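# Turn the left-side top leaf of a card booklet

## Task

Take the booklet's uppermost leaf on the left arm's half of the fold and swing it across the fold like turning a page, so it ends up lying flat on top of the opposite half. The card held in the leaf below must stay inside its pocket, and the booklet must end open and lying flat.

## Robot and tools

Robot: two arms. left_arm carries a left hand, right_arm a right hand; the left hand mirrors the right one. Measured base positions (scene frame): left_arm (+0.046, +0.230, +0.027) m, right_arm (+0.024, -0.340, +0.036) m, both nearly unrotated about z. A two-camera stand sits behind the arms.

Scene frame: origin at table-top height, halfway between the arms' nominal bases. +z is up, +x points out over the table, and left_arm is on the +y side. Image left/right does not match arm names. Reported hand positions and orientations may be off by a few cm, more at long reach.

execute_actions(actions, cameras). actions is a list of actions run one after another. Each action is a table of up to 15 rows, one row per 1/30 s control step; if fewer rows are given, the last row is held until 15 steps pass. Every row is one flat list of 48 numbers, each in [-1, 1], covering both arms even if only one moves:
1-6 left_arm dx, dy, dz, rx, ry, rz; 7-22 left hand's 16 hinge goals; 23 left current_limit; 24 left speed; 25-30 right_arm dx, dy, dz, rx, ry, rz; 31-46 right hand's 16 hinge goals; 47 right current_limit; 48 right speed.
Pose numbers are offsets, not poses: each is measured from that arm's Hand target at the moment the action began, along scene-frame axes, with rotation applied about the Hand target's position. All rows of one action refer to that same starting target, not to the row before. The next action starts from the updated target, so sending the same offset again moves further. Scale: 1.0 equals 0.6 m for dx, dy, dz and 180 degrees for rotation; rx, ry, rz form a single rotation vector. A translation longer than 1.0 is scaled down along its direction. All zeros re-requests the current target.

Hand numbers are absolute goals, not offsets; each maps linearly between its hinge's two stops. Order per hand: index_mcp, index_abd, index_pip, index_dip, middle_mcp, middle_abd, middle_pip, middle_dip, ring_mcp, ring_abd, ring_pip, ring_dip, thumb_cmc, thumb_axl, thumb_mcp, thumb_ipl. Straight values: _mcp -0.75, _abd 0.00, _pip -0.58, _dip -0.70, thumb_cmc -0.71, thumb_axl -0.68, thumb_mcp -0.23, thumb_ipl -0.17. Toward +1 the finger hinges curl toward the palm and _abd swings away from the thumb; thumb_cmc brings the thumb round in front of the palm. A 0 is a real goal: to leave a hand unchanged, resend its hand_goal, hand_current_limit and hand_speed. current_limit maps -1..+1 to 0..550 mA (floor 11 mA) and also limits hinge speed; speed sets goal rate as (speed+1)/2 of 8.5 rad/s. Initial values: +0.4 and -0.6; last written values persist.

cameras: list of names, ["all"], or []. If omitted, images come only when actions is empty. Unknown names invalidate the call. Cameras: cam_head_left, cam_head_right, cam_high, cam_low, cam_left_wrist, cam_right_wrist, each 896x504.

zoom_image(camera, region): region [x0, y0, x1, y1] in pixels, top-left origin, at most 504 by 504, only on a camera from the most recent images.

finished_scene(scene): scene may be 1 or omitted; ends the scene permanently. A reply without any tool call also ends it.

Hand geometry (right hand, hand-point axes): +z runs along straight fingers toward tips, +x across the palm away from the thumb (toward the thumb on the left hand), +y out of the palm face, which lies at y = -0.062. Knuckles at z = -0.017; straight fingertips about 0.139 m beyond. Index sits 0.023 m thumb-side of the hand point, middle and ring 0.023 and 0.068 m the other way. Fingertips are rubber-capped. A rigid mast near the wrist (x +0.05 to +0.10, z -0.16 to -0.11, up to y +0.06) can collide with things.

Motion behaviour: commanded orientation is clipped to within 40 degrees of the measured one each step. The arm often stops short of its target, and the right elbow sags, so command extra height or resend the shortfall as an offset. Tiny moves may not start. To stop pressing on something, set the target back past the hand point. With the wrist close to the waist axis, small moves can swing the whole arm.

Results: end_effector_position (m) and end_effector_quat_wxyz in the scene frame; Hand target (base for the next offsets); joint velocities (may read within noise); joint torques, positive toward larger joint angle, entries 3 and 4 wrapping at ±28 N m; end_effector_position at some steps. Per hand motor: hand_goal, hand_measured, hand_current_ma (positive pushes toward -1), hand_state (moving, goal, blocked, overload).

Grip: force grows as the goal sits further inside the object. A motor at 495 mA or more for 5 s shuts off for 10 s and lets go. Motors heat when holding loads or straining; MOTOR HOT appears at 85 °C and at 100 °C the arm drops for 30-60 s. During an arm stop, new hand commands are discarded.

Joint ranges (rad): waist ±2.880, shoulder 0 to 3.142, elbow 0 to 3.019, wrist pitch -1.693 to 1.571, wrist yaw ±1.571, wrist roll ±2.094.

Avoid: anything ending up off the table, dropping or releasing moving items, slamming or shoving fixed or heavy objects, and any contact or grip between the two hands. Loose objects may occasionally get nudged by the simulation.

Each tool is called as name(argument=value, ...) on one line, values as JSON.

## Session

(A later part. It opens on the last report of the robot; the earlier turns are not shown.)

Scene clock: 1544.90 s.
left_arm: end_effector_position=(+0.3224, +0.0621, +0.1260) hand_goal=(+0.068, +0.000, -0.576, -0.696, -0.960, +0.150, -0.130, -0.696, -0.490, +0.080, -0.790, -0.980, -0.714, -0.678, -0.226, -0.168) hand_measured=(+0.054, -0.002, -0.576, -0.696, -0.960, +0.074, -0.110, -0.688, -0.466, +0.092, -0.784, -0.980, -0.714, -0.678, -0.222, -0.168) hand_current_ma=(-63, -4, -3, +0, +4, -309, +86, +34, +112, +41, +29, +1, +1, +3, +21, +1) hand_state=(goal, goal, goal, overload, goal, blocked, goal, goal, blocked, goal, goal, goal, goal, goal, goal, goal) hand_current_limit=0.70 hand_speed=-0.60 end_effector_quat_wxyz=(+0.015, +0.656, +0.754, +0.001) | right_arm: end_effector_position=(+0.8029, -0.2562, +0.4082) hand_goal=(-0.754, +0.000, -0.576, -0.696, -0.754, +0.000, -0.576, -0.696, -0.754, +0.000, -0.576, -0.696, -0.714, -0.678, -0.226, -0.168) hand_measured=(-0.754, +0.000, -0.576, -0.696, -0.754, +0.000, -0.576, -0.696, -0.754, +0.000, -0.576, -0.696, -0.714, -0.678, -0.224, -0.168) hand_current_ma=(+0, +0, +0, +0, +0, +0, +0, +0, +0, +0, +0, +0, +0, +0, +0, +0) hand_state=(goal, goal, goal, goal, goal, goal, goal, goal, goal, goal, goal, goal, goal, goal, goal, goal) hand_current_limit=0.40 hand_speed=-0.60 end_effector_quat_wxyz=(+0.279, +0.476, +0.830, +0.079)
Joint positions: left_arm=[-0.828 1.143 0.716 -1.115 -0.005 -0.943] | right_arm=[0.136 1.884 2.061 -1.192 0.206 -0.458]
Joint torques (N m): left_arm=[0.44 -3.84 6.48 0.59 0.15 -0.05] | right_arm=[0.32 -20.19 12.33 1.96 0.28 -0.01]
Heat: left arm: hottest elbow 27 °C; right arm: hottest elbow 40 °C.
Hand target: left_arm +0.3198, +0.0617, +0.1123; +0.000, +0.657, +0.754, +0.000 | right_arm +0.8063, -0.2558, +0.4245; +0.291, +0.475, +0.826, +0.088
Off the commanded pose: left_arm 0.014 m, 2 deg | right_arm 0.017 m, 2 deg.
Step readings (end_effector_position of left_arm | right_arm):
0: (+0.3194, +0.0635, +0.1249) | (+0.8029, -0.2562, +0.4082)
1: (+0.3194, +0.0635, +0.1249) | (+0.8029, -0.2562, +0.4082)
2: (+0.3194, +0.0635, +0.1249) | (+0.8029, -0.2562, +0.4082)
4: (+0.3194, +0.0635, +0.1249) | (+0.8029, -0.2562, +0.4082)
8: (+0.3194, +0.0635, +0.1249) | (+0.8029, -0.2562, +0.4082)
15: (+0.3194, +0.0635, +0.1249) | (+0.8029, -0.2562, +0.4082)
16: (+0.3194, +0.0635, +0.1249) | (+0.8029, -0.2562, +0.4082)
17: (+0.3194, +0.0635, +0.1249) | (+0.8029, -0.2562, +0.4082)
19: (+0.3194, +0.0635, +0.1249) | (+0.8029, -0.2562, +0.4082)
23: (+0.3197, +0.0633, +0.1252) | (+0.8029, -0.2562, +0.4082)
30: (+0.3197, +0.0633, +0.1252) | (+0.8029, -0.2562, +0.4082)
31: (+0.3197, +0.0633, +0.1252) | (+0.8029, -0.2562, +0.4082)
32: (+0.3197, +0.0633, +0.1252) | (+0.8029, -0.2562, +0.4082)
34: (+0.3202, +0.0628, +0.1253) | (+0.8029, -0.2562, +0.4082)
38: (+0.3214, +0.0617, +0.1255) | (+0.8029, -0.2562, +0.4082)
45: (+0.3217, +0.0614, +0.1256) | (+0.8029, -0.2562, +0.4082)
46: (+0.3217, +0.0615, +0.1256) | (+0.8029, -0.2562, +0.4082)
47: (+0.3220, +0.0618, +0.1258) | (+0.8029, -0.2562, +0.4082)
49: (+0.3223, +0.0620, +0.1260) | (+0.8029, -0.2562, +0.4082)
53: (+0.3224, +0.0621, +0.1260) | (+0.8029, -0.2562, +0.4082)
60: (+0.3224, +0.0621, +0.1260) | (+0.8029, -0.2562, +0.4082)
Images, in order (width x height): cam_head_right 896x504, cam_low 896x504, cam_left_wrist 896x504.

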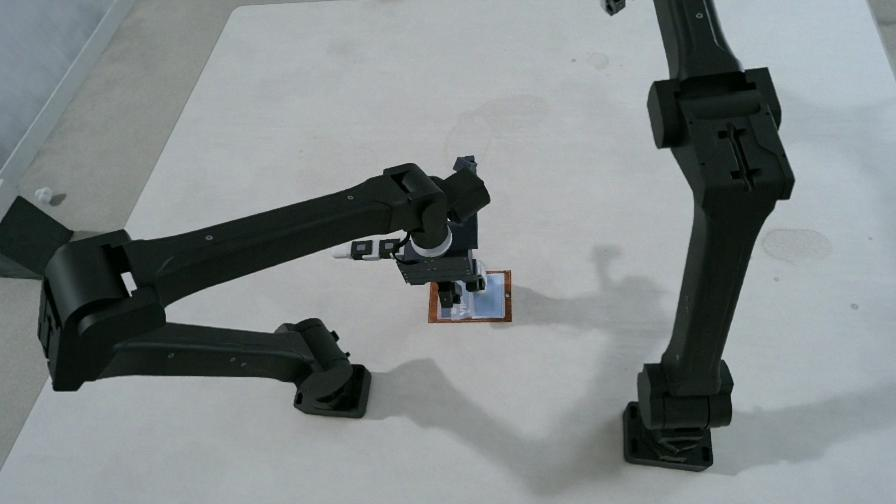

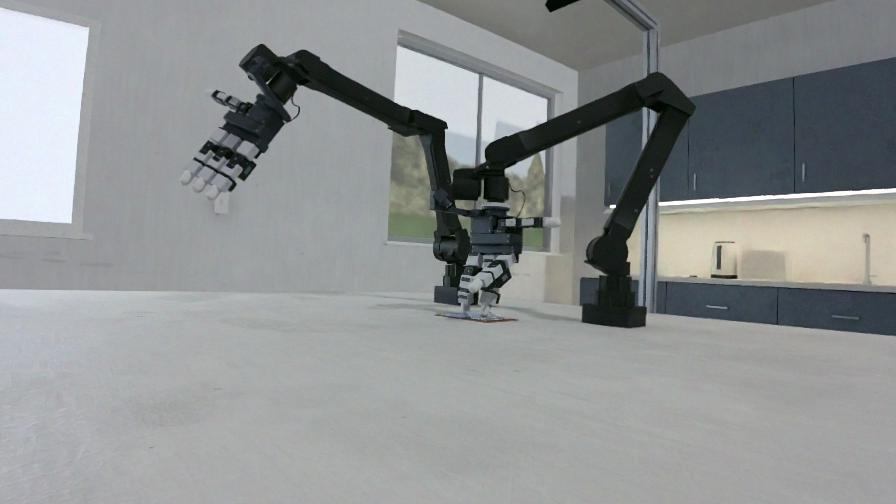

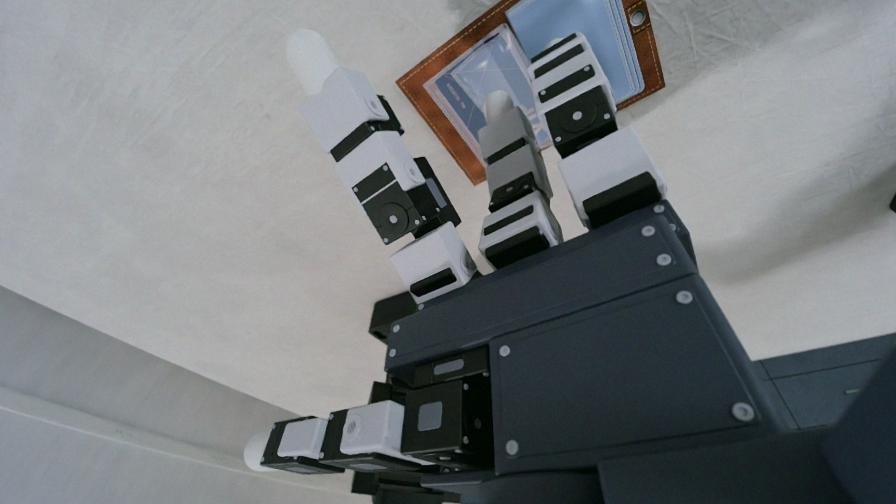

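execute_actions(actions=[[[0,0,0,0,0,0,0.068,0,-0.576,-0.696,-0.966,0.2,-0.115,-0.696,-0.49,0.08,-0.8,-0.98,-0.714,-0.678,-0.226,-0.168,0.7,-0.6,0,0,0,0,0,0,-0.754,0,-0.576,-0.696,-0.754,0,-0.576,-0.696,-0.754,0,-0.576,-0.696,-0.714,-0.678,-0.226,-0.168,0.4,-0.6]],[[0,0,0,0,0,0,0.068,0,-0.576,-0.696,-0.97,0.2,-0.1,-0.696,-0.49,0.08,-0.8,-0.98,-0.714,-0.678,-0.226,-0.168,0.7,-0.6,0,0,0,0,0,0,-0.754,0,-0.576,-0.696,-0.754,0,-0.576,-0.696,-0.754,0,-0.576,-0.696,-0.714,-0.678,-0.226,-0.168,0.4,-0.6]]], cameras=["cam_left_wrist","cam_low","cam_head_right"])

zoom_image(camera="cam_low", region=[440, 270, 550, 335])

zoom_image(camera="cam_left_wrist", region=[400, 0, 640, 160])

zoom_image(camera="cam_head_right", region=[390, 250, 530, 340])

Scene clock: 1553.33 s.
left_arm: end_effector_position=(+0.3232, +0.0612, +0.1257) hand_goal=(+0.068, +0.000, -0.576, -0.696, -0.970, +0.200, -0.100, -0.696, -0.490, +0.080, -0.800, -0.980, -0.714, -0.678, -0.226, -0.168) hand_measured=(+0.054, -0.002, -0.576, -0.696, -0.962, +0.188, -0.102, -0.694, -0.466, +0.080, -0.794, -0.982, -0.714, -0.678, -0.222, -0.168) hand_current_ma=(-63, -4, -3, +0, +31, -46, -11, +11, +112, +2, +27, -8, +1, +3, +21, +1) hand_state=(goal, goal, goal, overload, goal, goal, goal, goal, blocked, goal, goal, goal, goal, goal, goal, goal) hand_current_limit=0.70 hand_speed=-0.60 end_effector_quat_wxyz=(+0.017, +0.656, +0.754, +0.001) | right_arm: end_effector_position=(+0.8029, -0.2562, +0.4082) hand_goal=(-0.754, +0.000, -0.576, -0.696, -0.754, +0.000, -0.576, -0.696, -0.754, +0.000, -0.576, -0.696, -0.714, -0.678, -0.226, -0.168) hand_measured=(-0.754, +0.000, -0.576, -0.696, -0.754, +0.000, -0.576, -0.696, -0.754, +0.000, -0.576, -0.696, -0.714, -0.678, -0.224, -0.168) hand_current_ma=(+0, +0, +0, +0, +0, +0, +0, +0, +0, +0, +0, +0, +0, +0, +0, +0) hand_state=(goal, goal, goal, goal, goal, goal, goal, goal, goal, goal, goal, goal, goal, goal, goal, goal) hand_current_limit=0.40 hand_speed=-0.60 end_effector_quat_wxyz=(+0.279, +0.476, +0.830, +0.079)
Joint positions: left_arm=[-0.828 1.145 0.716 -1.109 -0.005 -0.943] | right_arm=[0.136 1.884 2.061 -1.192 0.206 -0.458]
Joint torques (N m): left_arm=[0.44 -3.9 6.54 0.43 0.14 -0.06] | right_arm=[0.26 -20.19 12.31 1.98 0.27 0]
Heat: left arm: hottest elbow 27 °C; right arm: hottest elbow 40 °C.
Hand target: left_arm +0.3198, +0.0616, +0.1123; +0.001, +0.657, +0.754, +0.000 | right_arm +0.8063, -0.2558, +0.4245; +0.291, +0.475, +0.826, +0.088
Off the commanded pose: left_arm 0.014 m, 2 deg | right_arm 0.017 m, 2 deg.
Step readings (end_effector_position of left_arm | right_arm):
0: (+0.3224, +0.0621, +0.1260) | (+0.8029, -0.2562, +0.4082)
1: (+0.3224, +0.0621, +0.1260) | (+0.8029, -0.2562, +0.4082)
2: (+0.3225, +0.0620, +0.1260) | (+0.8029, -0.2562, +0.4082)
4: (+0.3229, +0.0616, +0.1256) | (+0.8029, -0.2562, +0.4082)
8: (+0.3232, +0.0612, +0.1257) | (+0.8029, -0.2562, +0.4082)
15: (+0.3232, +0.0612, +0.1257) | (+0.8029, -0.2562, +0.4082)
16: (+0.3232, +0.0612, +0.1257) | (+0.8029, -0.2562, +0.4082)
17: (+0.3232, +0.0612, +0.1257) | (+0.8029, -0.2562, +0.4082)
19: (+0.3232, +0.0612, +0.1257) | (+0.8029, -0.2562, +0.4082)
23: (+0.3232, +0.0612, +0.1257) | (+0.8029, -0.2562, +0.4082)
30: (+0.3232, +0.0612, +0.1257) | (+0.8029, -0.2562, +0.4082)
Images, in order (width x height): cam_head_right 896x504, cam_low 896x504, cam_left_wrist 896x504.

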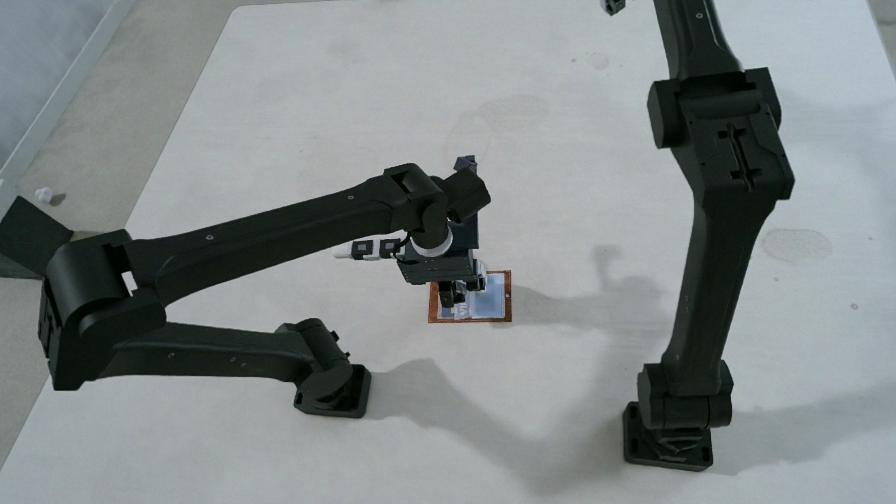

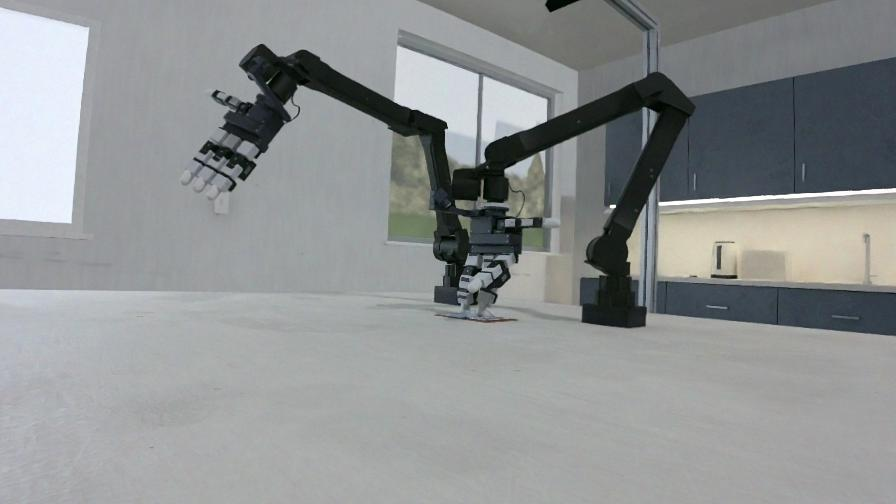

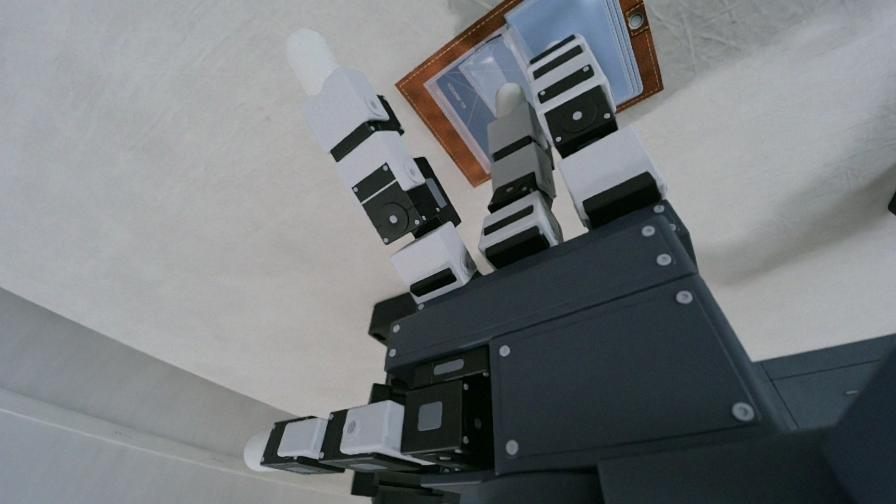

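Scaled by 4.582 from the camera's 896x504 image, which has a finer 1280x720 frame.

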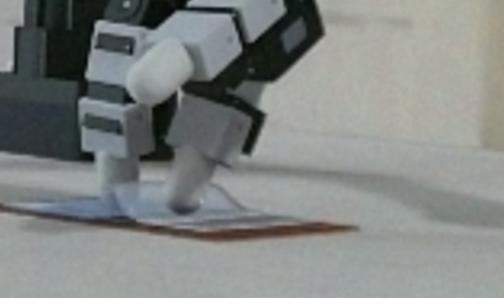

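Scaled by 2.100 from the camera's 896x504 image, which has a finer 1280x720 frame.

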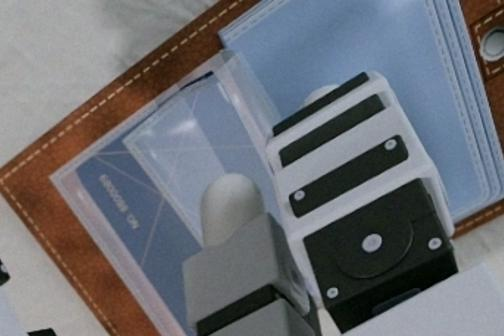

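Scaled by 3.600 from the camera's 896x504 image, which has a finer 1280x720 frame.

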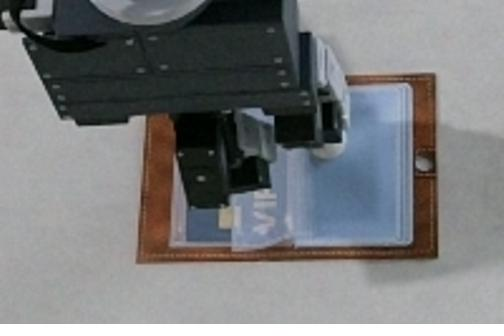

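execute_actions(actions=[[[0,0,0.012,0,0,0,0.068,0,-0.576,-0.696,-0.965,0.2,-0.115,-0.696,0.2,0.1,-0.781,-0.98,-0.714,-0.678,-0.226,-0.168,0.6,-0.6,0,0,0,0,0,0,-0.754,0,-0.576,-0.696,-0.754,0,-0.576,-0.696,-0.754,0,-0.576,-0.696,-0.714,-0.678,-0.226,-0.168,0.4,-0.6]],[[0,0,0.01,0,0,0,0.068,0,-0.576,-0.696,-0.957,0.1,-0.13,-0.696,0.2,0.1,-0.781,-0.98,-0.714,-0.678,-0.226,-0.168,0.6,-0.75,0,0,0,0,0,0,-0.754,0,-0.576,-0.696,-0.754,0,-0.576,-0.696,-0.754,0,-0.576,-0.696,-0.714,-0.678,-0.226,-0.168,0.4,-0.6]],[[0,0,0,0,0,0,0.068,0,-0.576,-0.696,-0.957,0.0,-0.13,-0.696,0.2,0.1,-0.781,-0.98,-0.714,-0.678,-0.226,-0.168,0.6,-0.75,0,0,0,0,0,0,-0.754,0,-0.576,-0.696,-0.754,0,-0.576,-0.696,-0.754,0,-0.576,-0.696,-0.714,-0.678,-0.226,-0.168,0.4,-0.6]]], cameras=["cam_left_wrist","cam_low","cam_head_right"])

zoom_image(camera="cam_low", region=[440, 270, 550, 335])

zoom_image(camera="cam_left_wrist", region=[400, 0, 640, 160])

zoom_image(camera="cam_head_right", region=[390, 250, 530, 340])

Scene clock: 1566.20 s.
left_arm: end_effector_position=(+0.3210, +0.0609, +0.1247) hand_goal=(+0.068, +0.000, -0.576, -0.696, -0.958, +0.000, -0.130, -0.696, +0.200, +0.100, -0.782, -0.980, -0.714, -0.678, -0.226, -0.168) hand_measured=(+0.054, -0.002, -0.576, -0.696, -0.946, +0.064, -0.106, -0.688, +0.180, +0.096, -0.786, -0.984, -0.714, -0.678, -0.222, -0.168) hand_current_ma=(-63, -4, -3, +0, +58, +263, +106, +38, -97, -12, -16, -14, +1, +3, +21, +1) hand_state=(goal, goal, goal, overload, goal, blocked, blocked, goal, blocked, goal, goal, goal, goal, goal, goal, goal) hand_current_limit=0.60 hand_speed=-0.75 end_effector_quat_wxyz=(+0.011, +0.657, +0.754, -0.003) | right_arm: end_effector_position=(+0.8029, -0.2562, +0.4082) hand_goal=(-0.754, +0.000, -0.576, -0.696, -0.754, +0.000, -0.576, -0.696, -0.754, +0.000, -0.576, -0.696, -0.714, -0.678, -0.226, -0.168) hand_measured=(-0.754, +0.000, -0.576, -0.696, -0.754, +0.000, -0.576, -0.696, -0.754, +0.000, -0.576, -0.696, -0.714, -0.678, -0.224, -0.168) hand_current_ma=(+0, +0, +0, +0, +0, +0, +0, +0, +0, +0, +0, +0, +0, +0, +0, +0) hand_state=(goal, goal, goal, goal, goal, goal, goal, goal, goal, goal, goal, goal, goal, goal, goal, goal) hand_current_limit=0.40 hand_speed=-0.60 end_effector_quat_wxyz=(+0.279, +0.476, +0.830, +0.079)
Joint positions: left_arm=[-0.83 1.148 0.719 -1.118 0.003 -0.943] | right_arm=[0.136 1.884 2.061 -1.192 0.206 -0.458]
Joint torques (N m): left_arm=[0.44 -5.71 8.29 -0.79 -0.2 -0.05] | right_arm=[0.32 -20.19 12.31 1.98 0.28 0]
Heat: left arm: hottest elbow 26 °C; right arm: hottest elbow 40 °C.
Hand target: left_arm +0.3198, +0.0617, +0.1254; +0.000, +0.657, +0.754, +0.000 | right_arm +0.8063, -0.2558, +0.4245; +0.291, +0.475, +0.826, +0.088
Off the commanded pose: left_arm 0.002 m, 1 deg | right_arm 0.017 m, 2 deg.
Step readings (end_effector_position of left_arm | right_arm):
0: (+0.3232, +0.0612, +0.1257) | (+0.8029, -0.2562, +0.4082)
1: (+0.3232, +0.0612, +0.1257) | (+0.8029, -0.2562, +0.4082)
2: (+0.3230, +0.0610, +0.1255) | (+0.8029, -0.2562, +0.4082)
4: (+0.3227, +0.0607, +0.1249) | (+0.8029, -0.2562, +0.4082)
8: (+0.3224, +0.0611, +0.1244) | (+0.8029, -0.2562, +0.4082)
15: (+0.3223, +0.0611, +0.1244) | (+0.8029, -0.2562, +0.4082)
16: (+0.3223, +0.0611, +0.1244) | (+0.8029, -0.2562, +0.4082)
17: (+0.3221, +0.0612, +0.1243) | (+0.8029, -0.2562, +0.4082)
19: (+0.3216, +0.0612, +0.1241) | (+0.8029, -0.2562, +0.4082)
23: (+0.3209, +0.0610, +0.1239) | (+0.8029, -0.2562, +0.4082)
30: (+0.3204, +0.0615, +0.1238) | (+0.8029, -0.2562, +0.4082)
31: (+0.3204, +0.0616, +0.1238) | (+0.8029, -0.2562, +0.4082)
32: (+0.3205, +0.0615, +0.1239) | (+0.8029, -0.2562, +0.4082)
34: (+0.3209, +0.0610, +0.1245) | (+0.8029, -0.2562, +0.4082)
38: (+0.3210, +0.0609, +0.1247) | (+0.8029, -0.2562, +0.4082)
45: (+0.3210, +0.0609, +0.1247) | (+0.8029, -0.2562, +0.4082)
Images, in order (width x height): cam_head_right 896x504, cam_low 896x504, cam_left_wrist 896x504.

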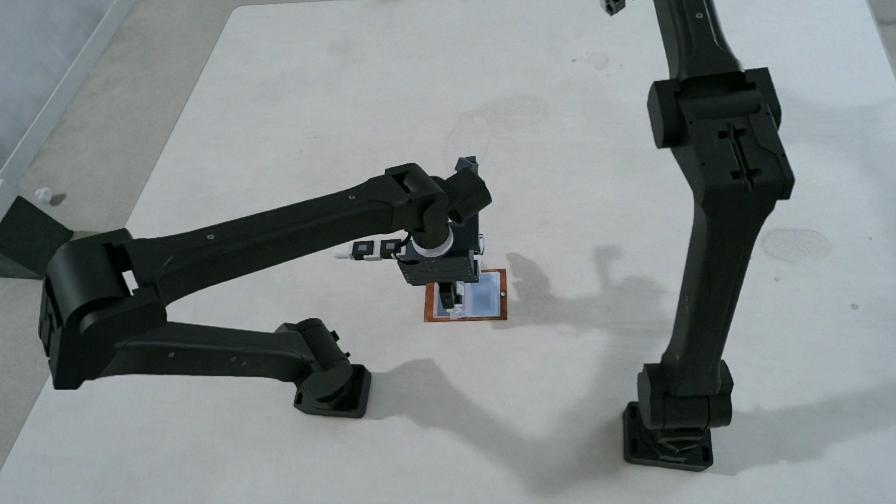

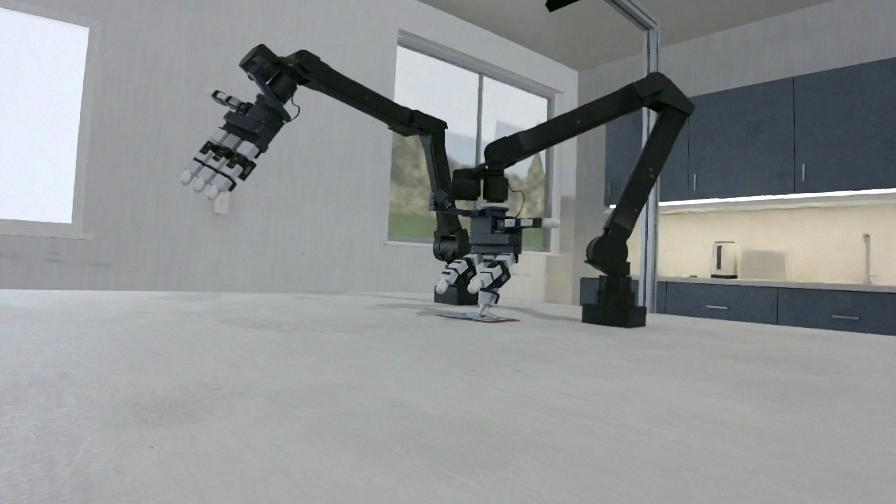

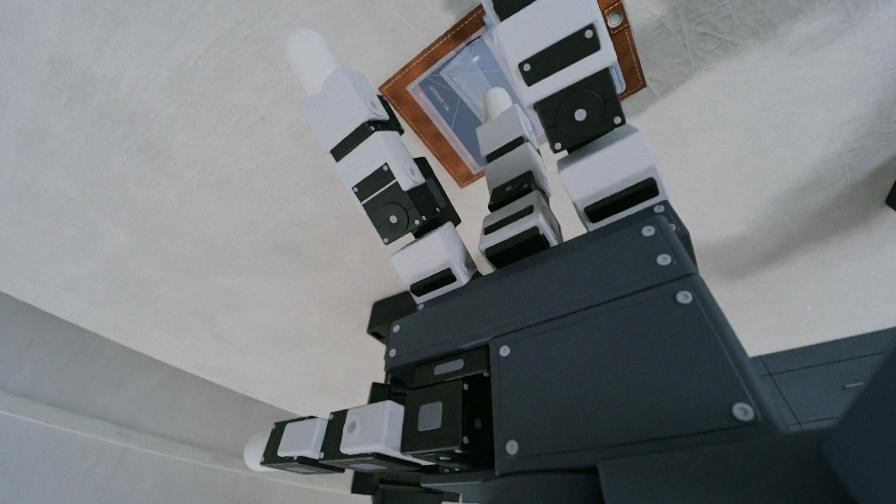

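Scaled by 4.582 from the camera's 896x504 image, which has a finer 1280x720 frame.

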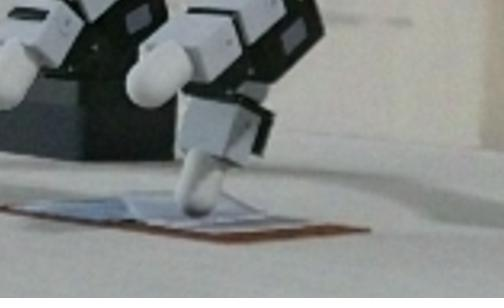

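Scaled by 2.100 from the camera's 896x504 image, which has a finer 1280x720 frame.

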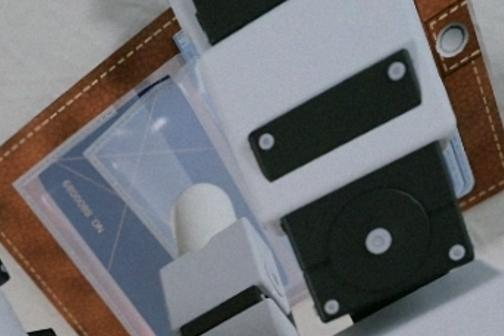

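Scaled by 3.600 from the camera's 896x504 image, which has a finer 1280x720 frame.

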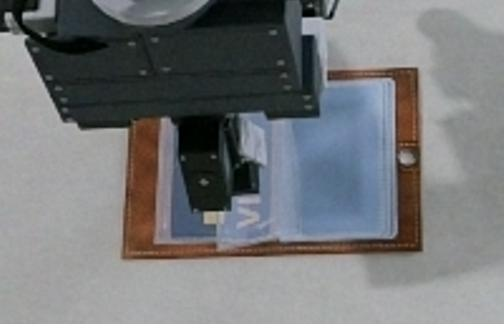

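execute_actions(actions=[[[0,0,0,0,0,0,0.068,0,-0.576,-0.696,-0.957,0.0,-0.13,-0.696,-0.479,0.08,-0.6,-0.98,-0.714,-0.678,-0.226,-0.168,0.6,-0.7,0,0,0,0,0,0,-0.754,0,-0.576,-0.696,-0.754,0,-0.576,-0.696,-0.754,0,-0.576,-0.696,-0.714,-0.678,-0.226,-0.168,0.4,-0.6]],[[0,0,-0.022,0,0,0,0.068,0,-0.576,-0.696,-0.96,0.02,-0.13,-0.696,-0.479,0.08,-0.781,-0.98,-0.714,-0.678,-0.226,-0.168,0.6,-0.6,0,0,0,0,0,0,-0.754,0,-0.576,-0.696,-0.754,0,-0.576,-0.696,-0.754,0,-0.576,-0.696,-0.714,-0.678,-0.226,-0.168,0.4,-0.6]],[[0,0,0,0,0,0,0.068,0,-0.576,-0.696,-0.96,0.15,-0.13,-0.696,-0.485,0.08,-0.79,-0.98,-0.714,-0.678,-0.226,-0.168,0.7,-0.6,0,0,0,0,0,0,-0.754,0,-0.576,-0.696,-0.754,0,-0.576,-0.696,-0.754,0,-0.576,-0.696,-0.714,-0.678,-0.226,-0.168,0.4,-0.6]],[[0,0,0,0,0,0,0.068,0,-0.576,-0.696,-0.966,0.2,-0.115,-0.696,-0.485,0.08,-0.79,-0.98,-0.714,-0.678,-0.226,-0.168,0.7,-0.6,0,0,0,0,0,0,-0.754,0,-0.576,-0.696,-0.754,0,-0.576,-0.696,-0.754,0,-0.576,-0.696,-0.714,-0.678,-0.226,-0.168,0.4,-0.6]]], cameras=["cam_left_wrist","cam_low","cam_head_right"])

zoom_image(camera="cam_low", region=[440, 270, 550, 335])

zoom_image(camera="cam_left_wrist", region=[400, 0, 640, 160])

zoom_image(camera="cam_head_right", region=[390, 250, 530, 340])

Scene clock: 1580.30 s.
left_arm: end_effector_position=(+0.3239, +0.0598, +0.1256) hand_goal=(+0.068, +0.000, -0.576, -0.696, -0.966, +0.200, -0.116, -0.696, -0.486, +0.080, -0.790, -0.980, -0.714, -0.678, -0.226, -0.168) hand_measured=(+0.054, -0.002, -0.576, -0.696, -0.962, +0.190, -0.106, -0.690, -0.460, +0.092, -0.782, -0.980, -0.714, -0.678, -0.222, -0.168) hand_current_ma=(-63, -4, -3, +0, +17, -34, +39, +24, +125, +45, +34, +1, +0, +3, +21, +1) hand_state=(goal, goal, goal, overload, goal, goal, goal, goal, blocked, goal, goal, goal, goal, goal, goal, goal) hand_current_limit=0.70 hand_speed=-0.60 end_effector_quat_wxyz=(+0.017, +0.656, +0.754, +0.001) | right_arm: end_effector_position=(+0.8029, -0.2562, +0.4082) hand_goal=(-0.754, +0.000, -0.576, -0.696, -0.754, +0.000, -0.576, -0.696, -0.754, +0.000, -0.576, -0.696, -0.714, -0.678, -0.226, -0.168) hand_measured=(-0.754, +0.000, -0.576, -0.696, -0.754, +0.000, -0.576, -0.696, -0.754, +0.000, -0.576, -0.696, -0.714, -0.678, -0.224, -0.168) hand_current_ma=(+0, +0, +0, +0, +0, +0, +0, +0, +0, +0, +0, +0, +0, +0, +0, +0) hand_state=(goal, goal, goal, goal, goal, goal, goal, goal, goal, goal, goal, goal, goal, goal, goal, goal) hand_current_limit=0.40 hand_speed=-0.60 end_effector_quat_wxyz=(+0.279, +0.476, +0.830, +0.079)
Joint positions: left_arm=[-0.83 1.149 0.719 -1.107 -0.005 -0.944] | right_arm=[0.136 1.884 2.061 -1.192 0.206 -0.458]
Joint torques (N m): left_arm=[0.56 -4.37 6.34 0.35 0.12 -0.05] | right_arm=[0.26 -20.19 12.33 1.98 0.28 0]
Heat: left arm: hottest elbow 26 °C; right arm: hottest elbow 40 °C.
Hand target: left_arm +0.3198, +0.0617, +0.1123; +0.000, +0.656, +0.754, +0.000 | right_arm +0.8063, -0.2558, +0.4245; +0.291, +0.475, +0.826, +0.088
Off the commanded pose: left_arm 0.014 m, 2 deg | right_arm 0.017 m, 2 deg.
Step readings (end_effector_position of left_arm | right_arm):
0: (+0.3210, +0.0609, +0.1247) | (+0.8029, -0.2562, +0.4082)
1: (+0.3210, +0.0609, +0.1247) | (+0.8029, -0.2562, +0.4082)
2: (+0.3210, +0.0609, +0.1247) | (+0.8029, -0.2562, +0.4082)
4: (+0.3210, +0.0609, +0.1247) | (+0.8029, -0.2562, +0.4082)
8: (+0.3210, +0.0609, +0.1247) | (+0.8029, -0.2562, +0.4082)
15: (+0.3210, +0.0609, +0.1247) | (+0.8029, -0.2562, +0.4082)
16: (+0.3210, +0.0609, +0.1247) | (+0.8029, -0.2562, +0.4082)
17: (+0.3210, +0.0609, +0.1247) | (+0.8029, -0.2562, +0.4082)
19: (+0.3212, +0.0607, +0.1247) | (+0.8029, -0.2562, +0.4082)
23: (+0.3223, +0.0597, +0.1250) | (+0.8029, -0.2562, +0.4082)
30: (+0.3226, +0.0595, +0.1250) | (+0.8029, -0.2562, +0.4082)
31: (+0.3227, +0.0596, +0.1251) | (+0.8029, -0.2562, +0.4082)
32: (+0.3229, +0.0598, +0.1253) | (+0.8029, -0.2562, +0.4082)
34: (+0.3233, +0.0602, +0.1255) | (+0.8029, -0.2562, +0.4082)
38: (+0.3233, +0.0602, +0.1255) | (+0.8029, -0.2562, +0.4082)
45: (+0.3233, +0.0602, +0.1255) | (+0.8029, -0.2562, +0.4082)
46: (+0.3234, +0.0602, +0.1255) | (+0.8029, -0.2562, +0.4082)
47: (+0.3234, +0.0603, +0.1256) | (+0.8029, -0.2562, +0.4082)
49: (+0.3235, +0.0602, +0.1256) | (+0.8029, -0.2562, +0.4082)
53: (+0.3239, +0.0598, +0.1256) | (+0.8029, -0.2562, +0.4082)
60: (+0.3239, +0.0598, +0.1256) | (+0.8029, -0.2562, +0.4082)
Images, in order (width x height): cam_head_right 896x504, cam_low 896x504, cam_left_wrist 896x504.

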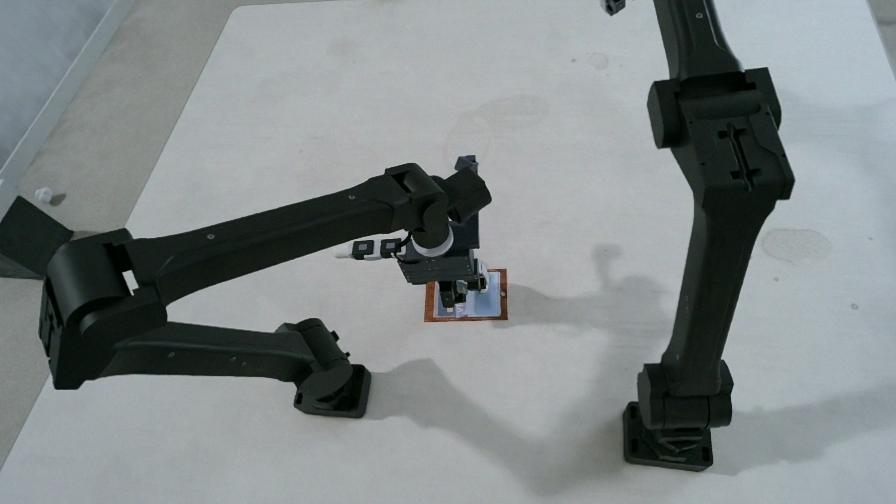

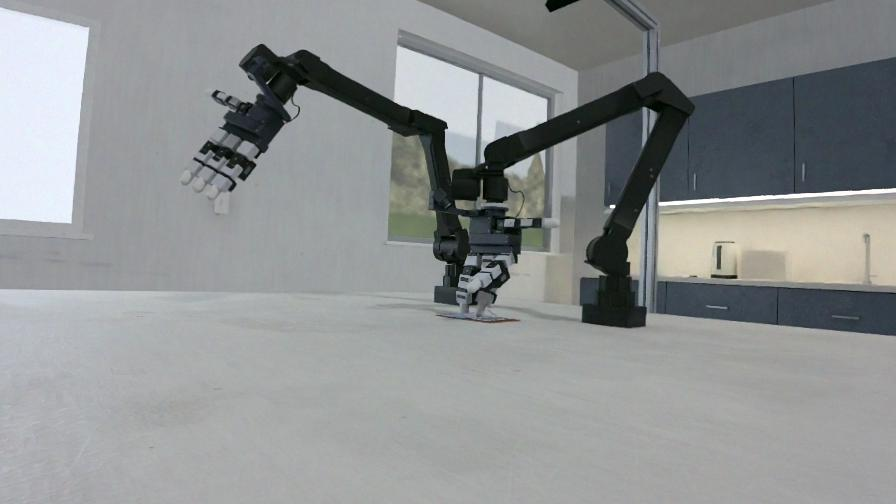

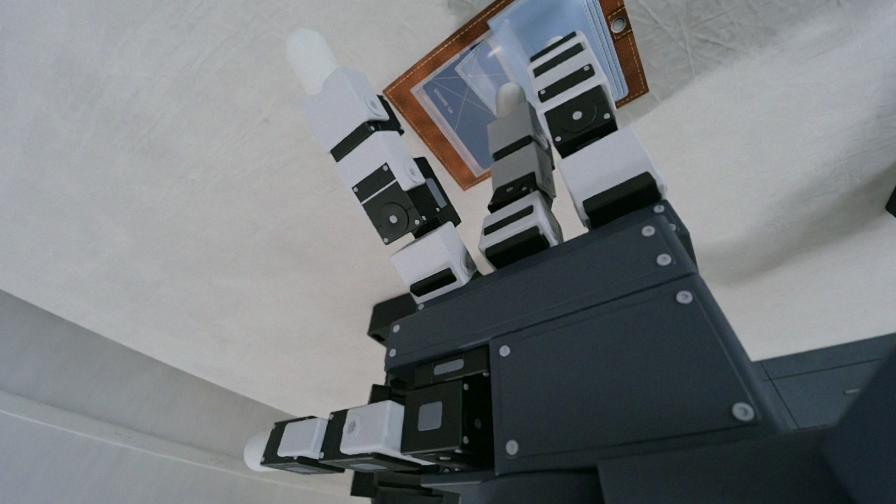

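Scaled by 4.582 from the camera's 896x504 image, which has a finer 1280x720 frame.

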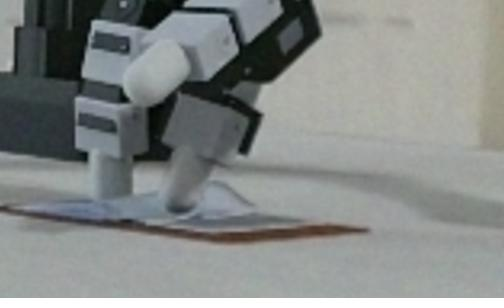

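Scaled by 2.100 from the camera's 896x504 image, which has a finer 1280x720 frame.

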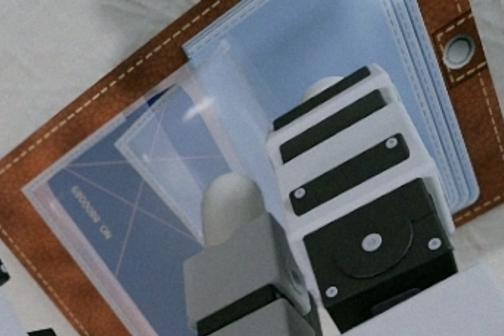

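Scaled by 3.600 from the camera's 896x504 image, which has a finer 1280x720 frame.

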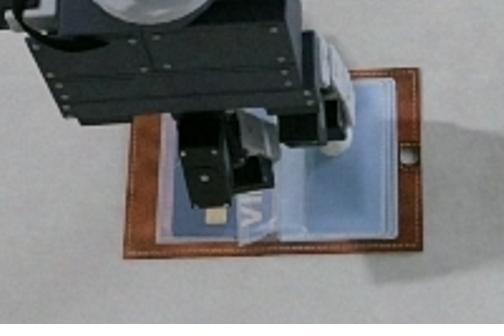

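execute_actions(actions=[[[0,0,0.012,0,0,0,0.068,0,-0.576,-0.696,-0.96,0.2,-0.12,-0.696,0.2,0.1,-0.781,-0.98,-0.714,-0.678,-0.226,-0.168,0.6,-0.6,0,0,0,0,0,0,-0.754,0,-0.576,-0.696,-0.754,0,-0.576,-0.696,-0.754,0,-0.576,-0.696,-0.714,-0.678,-0.226,-0.168,0.4,-0.6]],[[0,0,0.008,0,0,0,0.068,0,-0.576,-0.696,-0.955,0.1,-0.135,-0.696,0.2,0.1,-0.781,-0.98,-0.714,-0.678,-0.226,-0.168,0.6,-0.75,0,0,0,0,0,0,-0.754,0,-0.576,-0.696,-0.754,0,-0.576,-0.696,-0.754,0,-0.576,-0.696,-0.714,-0.678,-0.226,-0.168,0.4,-0.6]],[[0,0,0,0,0,0,0.068,0,-0.576,-0.696,-0.955,-0.02,-0.135,-0.696,0.2,0.1,-0.781,-0.98,-0.714,-0.678,-0.226,-0.168,0.6,-0.75,0,0,0,0,0,0,-0.754,0,-0.576,-0.696,-0.754,0,-0.576,-0.696,-0.754,0,-0.576,-0.696,-0.714,-0.678,-0.226,-0.168,0.4,-0.6]]], cameras=["cam_left_wrist","cam_low","cam_head_right"])

zoom_image(camera="cam_low", region=[440, 270, 550, 335])

zoom_image(camera="cam_left_wrist", region=[400, 0, 640, 160])

zoom_image(camera="cam_head_right", region=[390, 250, 530, 340])

Scene clock: 1593.27 s.
left_arm: end_effector_position=(+0.3223, +0.0595, +0.1247) hand_goal=(+0.068, +0.000, -0.576, -0.696, -0.956, -0.020, -0.136, -0.696, +0.200, +0.100, -0.782, -0.980, -0.714, -0.678, -0.226, -0.168) hand_measured=(+0.054, -0.002, -0.576, -0.696, -0.942, +0.048, -0.112, -0.686, +0.180, +0.096, -0.786, -0.984, -0.714, -0.678, -0.222, -0.168) hand_current_ma=(-63, -4, -3, +0, +61, +280, +109, +43, -98, -12, -15, -13, +0, +3, +21, +1) hand_state=(goal, goal, goal, overload, goal, blocked, blocked, goal, blocked, goal, goal, goal, goal, goal, goal, goal) hand_current_limit=0.60 hand_speed=-0.75 end_effector_quat_wxyz=(+0.014, +0.657, +0.754, -0.003) | right_arm: end_effector_position=(+0.8029, -0.2562, +0.4082) hand_goal=(-0.754, +0.000, -0.576, -0.696, -0.754, +0.000, -0.576, -0.696, -0.754, +0.000, -0.576, -0.696, -0.714, -0.678, -0.226, -0.168) hand_measured=(-0.754, +0.000, -0.576, -0.696, -0.754, +0.000, -0.576, -0.696, -0.754, +0.000, -0.576, -0.696, -0.714, -0.678, -0.224, -0.168) hand_current_ma=(+0, +0, +0, +0, +0, +0, +0, +0, +0, +0, +0, +0, +0, +0, +0, +0) hand_state=(goal, goal, goal, goal, goal, goal, goal, goal, goal, goal, goal, goal, goal, goal, goal, goal) hand_current_limit=0.40 hand_speed=-0.60 end_effector_quat_wxyz=(+0.279, +0.476, +0.830, +0.079)
Joint positions: left_arm=[-0.83 1.151 0.72 -1.113 0.003 -0.943] | right_arm=[0.136 1.884 2.061 -1.192 0.206 -0.458]
Joint torques (N m): left_arm=[0.5 -5.71 7.98 -0.8 -0.18 -0.06] | right_arm=[0.32 -20.19 12.33 1.98 0.28 0]
Heat: left arm: hottest elbow 25 °C; right arm: hottest elbow 40 °C.
Hand target: left_arm +0.3198, +0.0616, +0.1243; +0.000, +0.657, +0.754, +0.000 | right_arm +0.8063, -0.2558, +0.4245; +0.291, +0.475, +0.826, +0.088
Off the commanded pose: left_arm 0.003 m, 2 deg | right_arm 0.017 m, 2 deg.
Step readings (end_effector_position of left_arm | right_arm):
0: (+0.3239, +0.0598, +0.1256) | (+0.8029, -0.2562, +0.4082)
1: (+0.3239, +0.0598, +0.1256) | (+0.8029, -0.2562, +0.4082)
2: (+0.3237, +0.0596, +0.1254) | (+0.8029, -0.2562, +0.4082)
4: (+0.3232, +0.0596, +0.1245) | (+0.8029, -0.2562, +0.4082)
8: (+0.3229, +0.0599, +0.1243) | (+0.8029, -0.2562, +0.4082)
15: (+0.3228, +0.0600, +0.1242) | (+0.8029, -0.2562, +0.4082)
16: (+0.3228, +0.0600, +0.1242) | (+0.8029, -0.2562, +0.4082)
17: (+0.3227, +0.0601, +0.1242) | (+0.8029, -0.2562, +0.4082)
19: (+0.3223, +0.0602, +0.1240) | (+0.8029, -0.2562, +0.4082)
23: (+0.3219, +0.0602, +0.1239) | (+0.8029, -0.2562, +0.4082)
30: (+0.3218, +0.0602, +0.1239) | (+0.8029, -0.2562, +0.4082)
31: (+0.3218, +0.0602, +0.1239) | (+0.8029, -0.2562, +0.4082)
32: (+0.3217, +0.0602, +0.1239) | (+0.8029, -0.2562, +0.4082)
34: (+0.3221, +0.0597, +0.1244) | (+0.8029, -0.2562, +0.4082)
38: (+0.3223, +0.0595, +0.1247) | (+0.8029, -0.2562, +0.4082)
45: (+0.3223, +0.0595, +0.1247) | (+0.8029, -0.2562, +0.4082)
Images, in order (width x height): cam_head_right 896x504, cam_low 896x504, cam_left_wrist 896x504.

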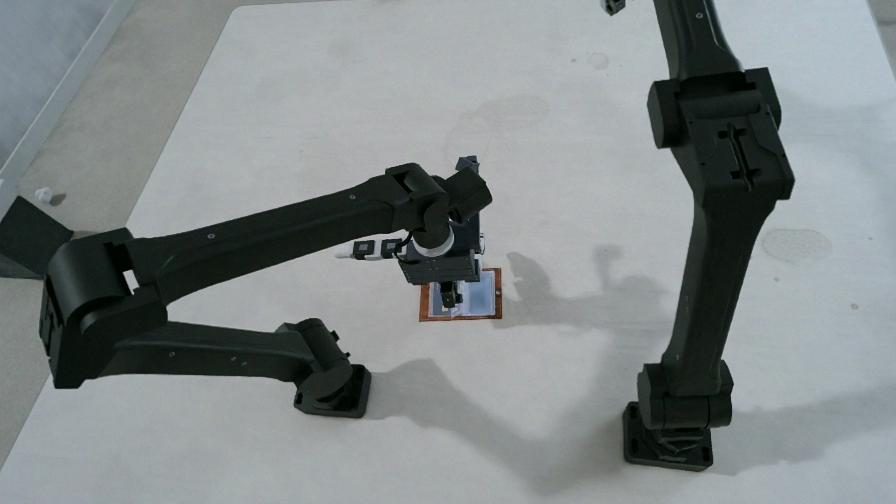

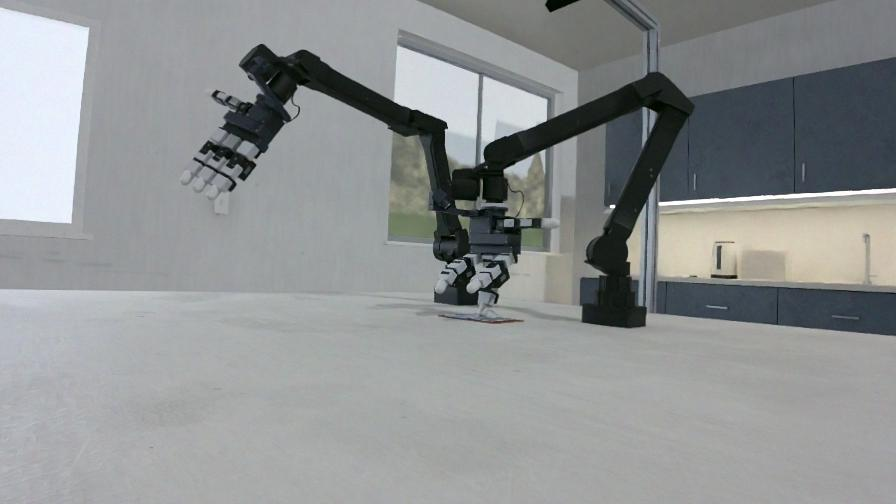

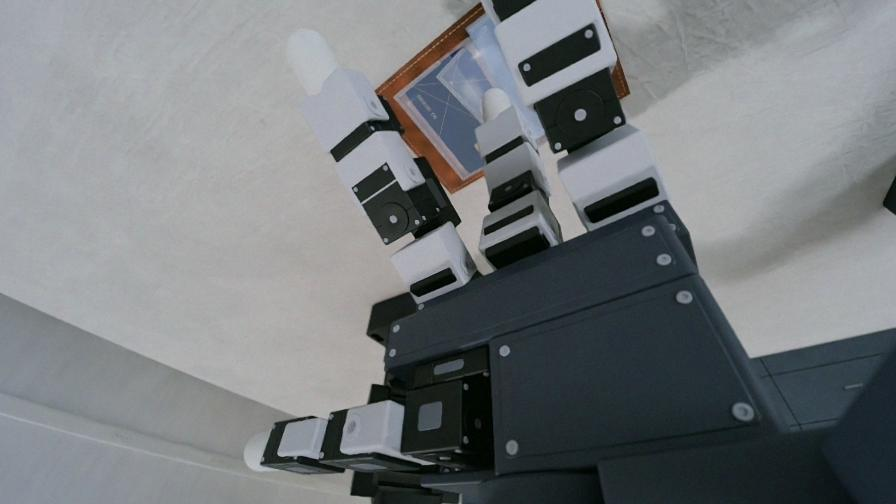

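Scaled by 4.582 from the camera's 896x504 image, which has a finer 1280x720 frame.

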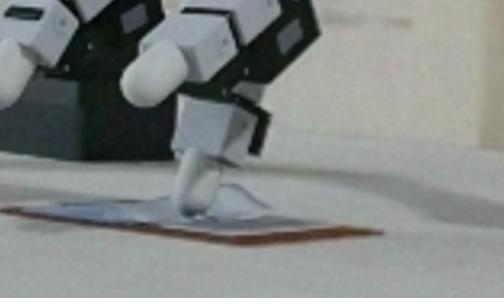

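Scaled by 2.100 from the camera's 896x504 image, which has a finer 1280x720 frame.

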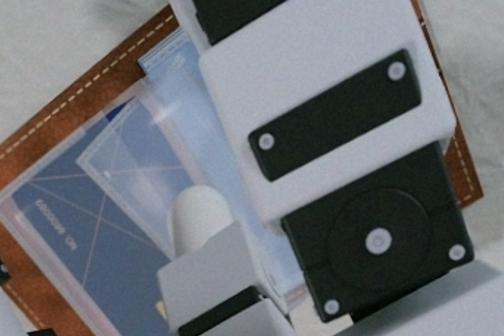

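Scaled by 3.600 from the camera's 896x504 image, which has a finer 1280x720 frame.

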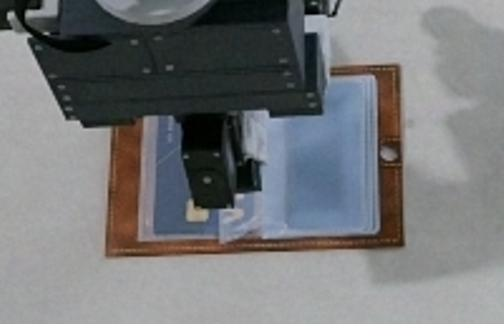

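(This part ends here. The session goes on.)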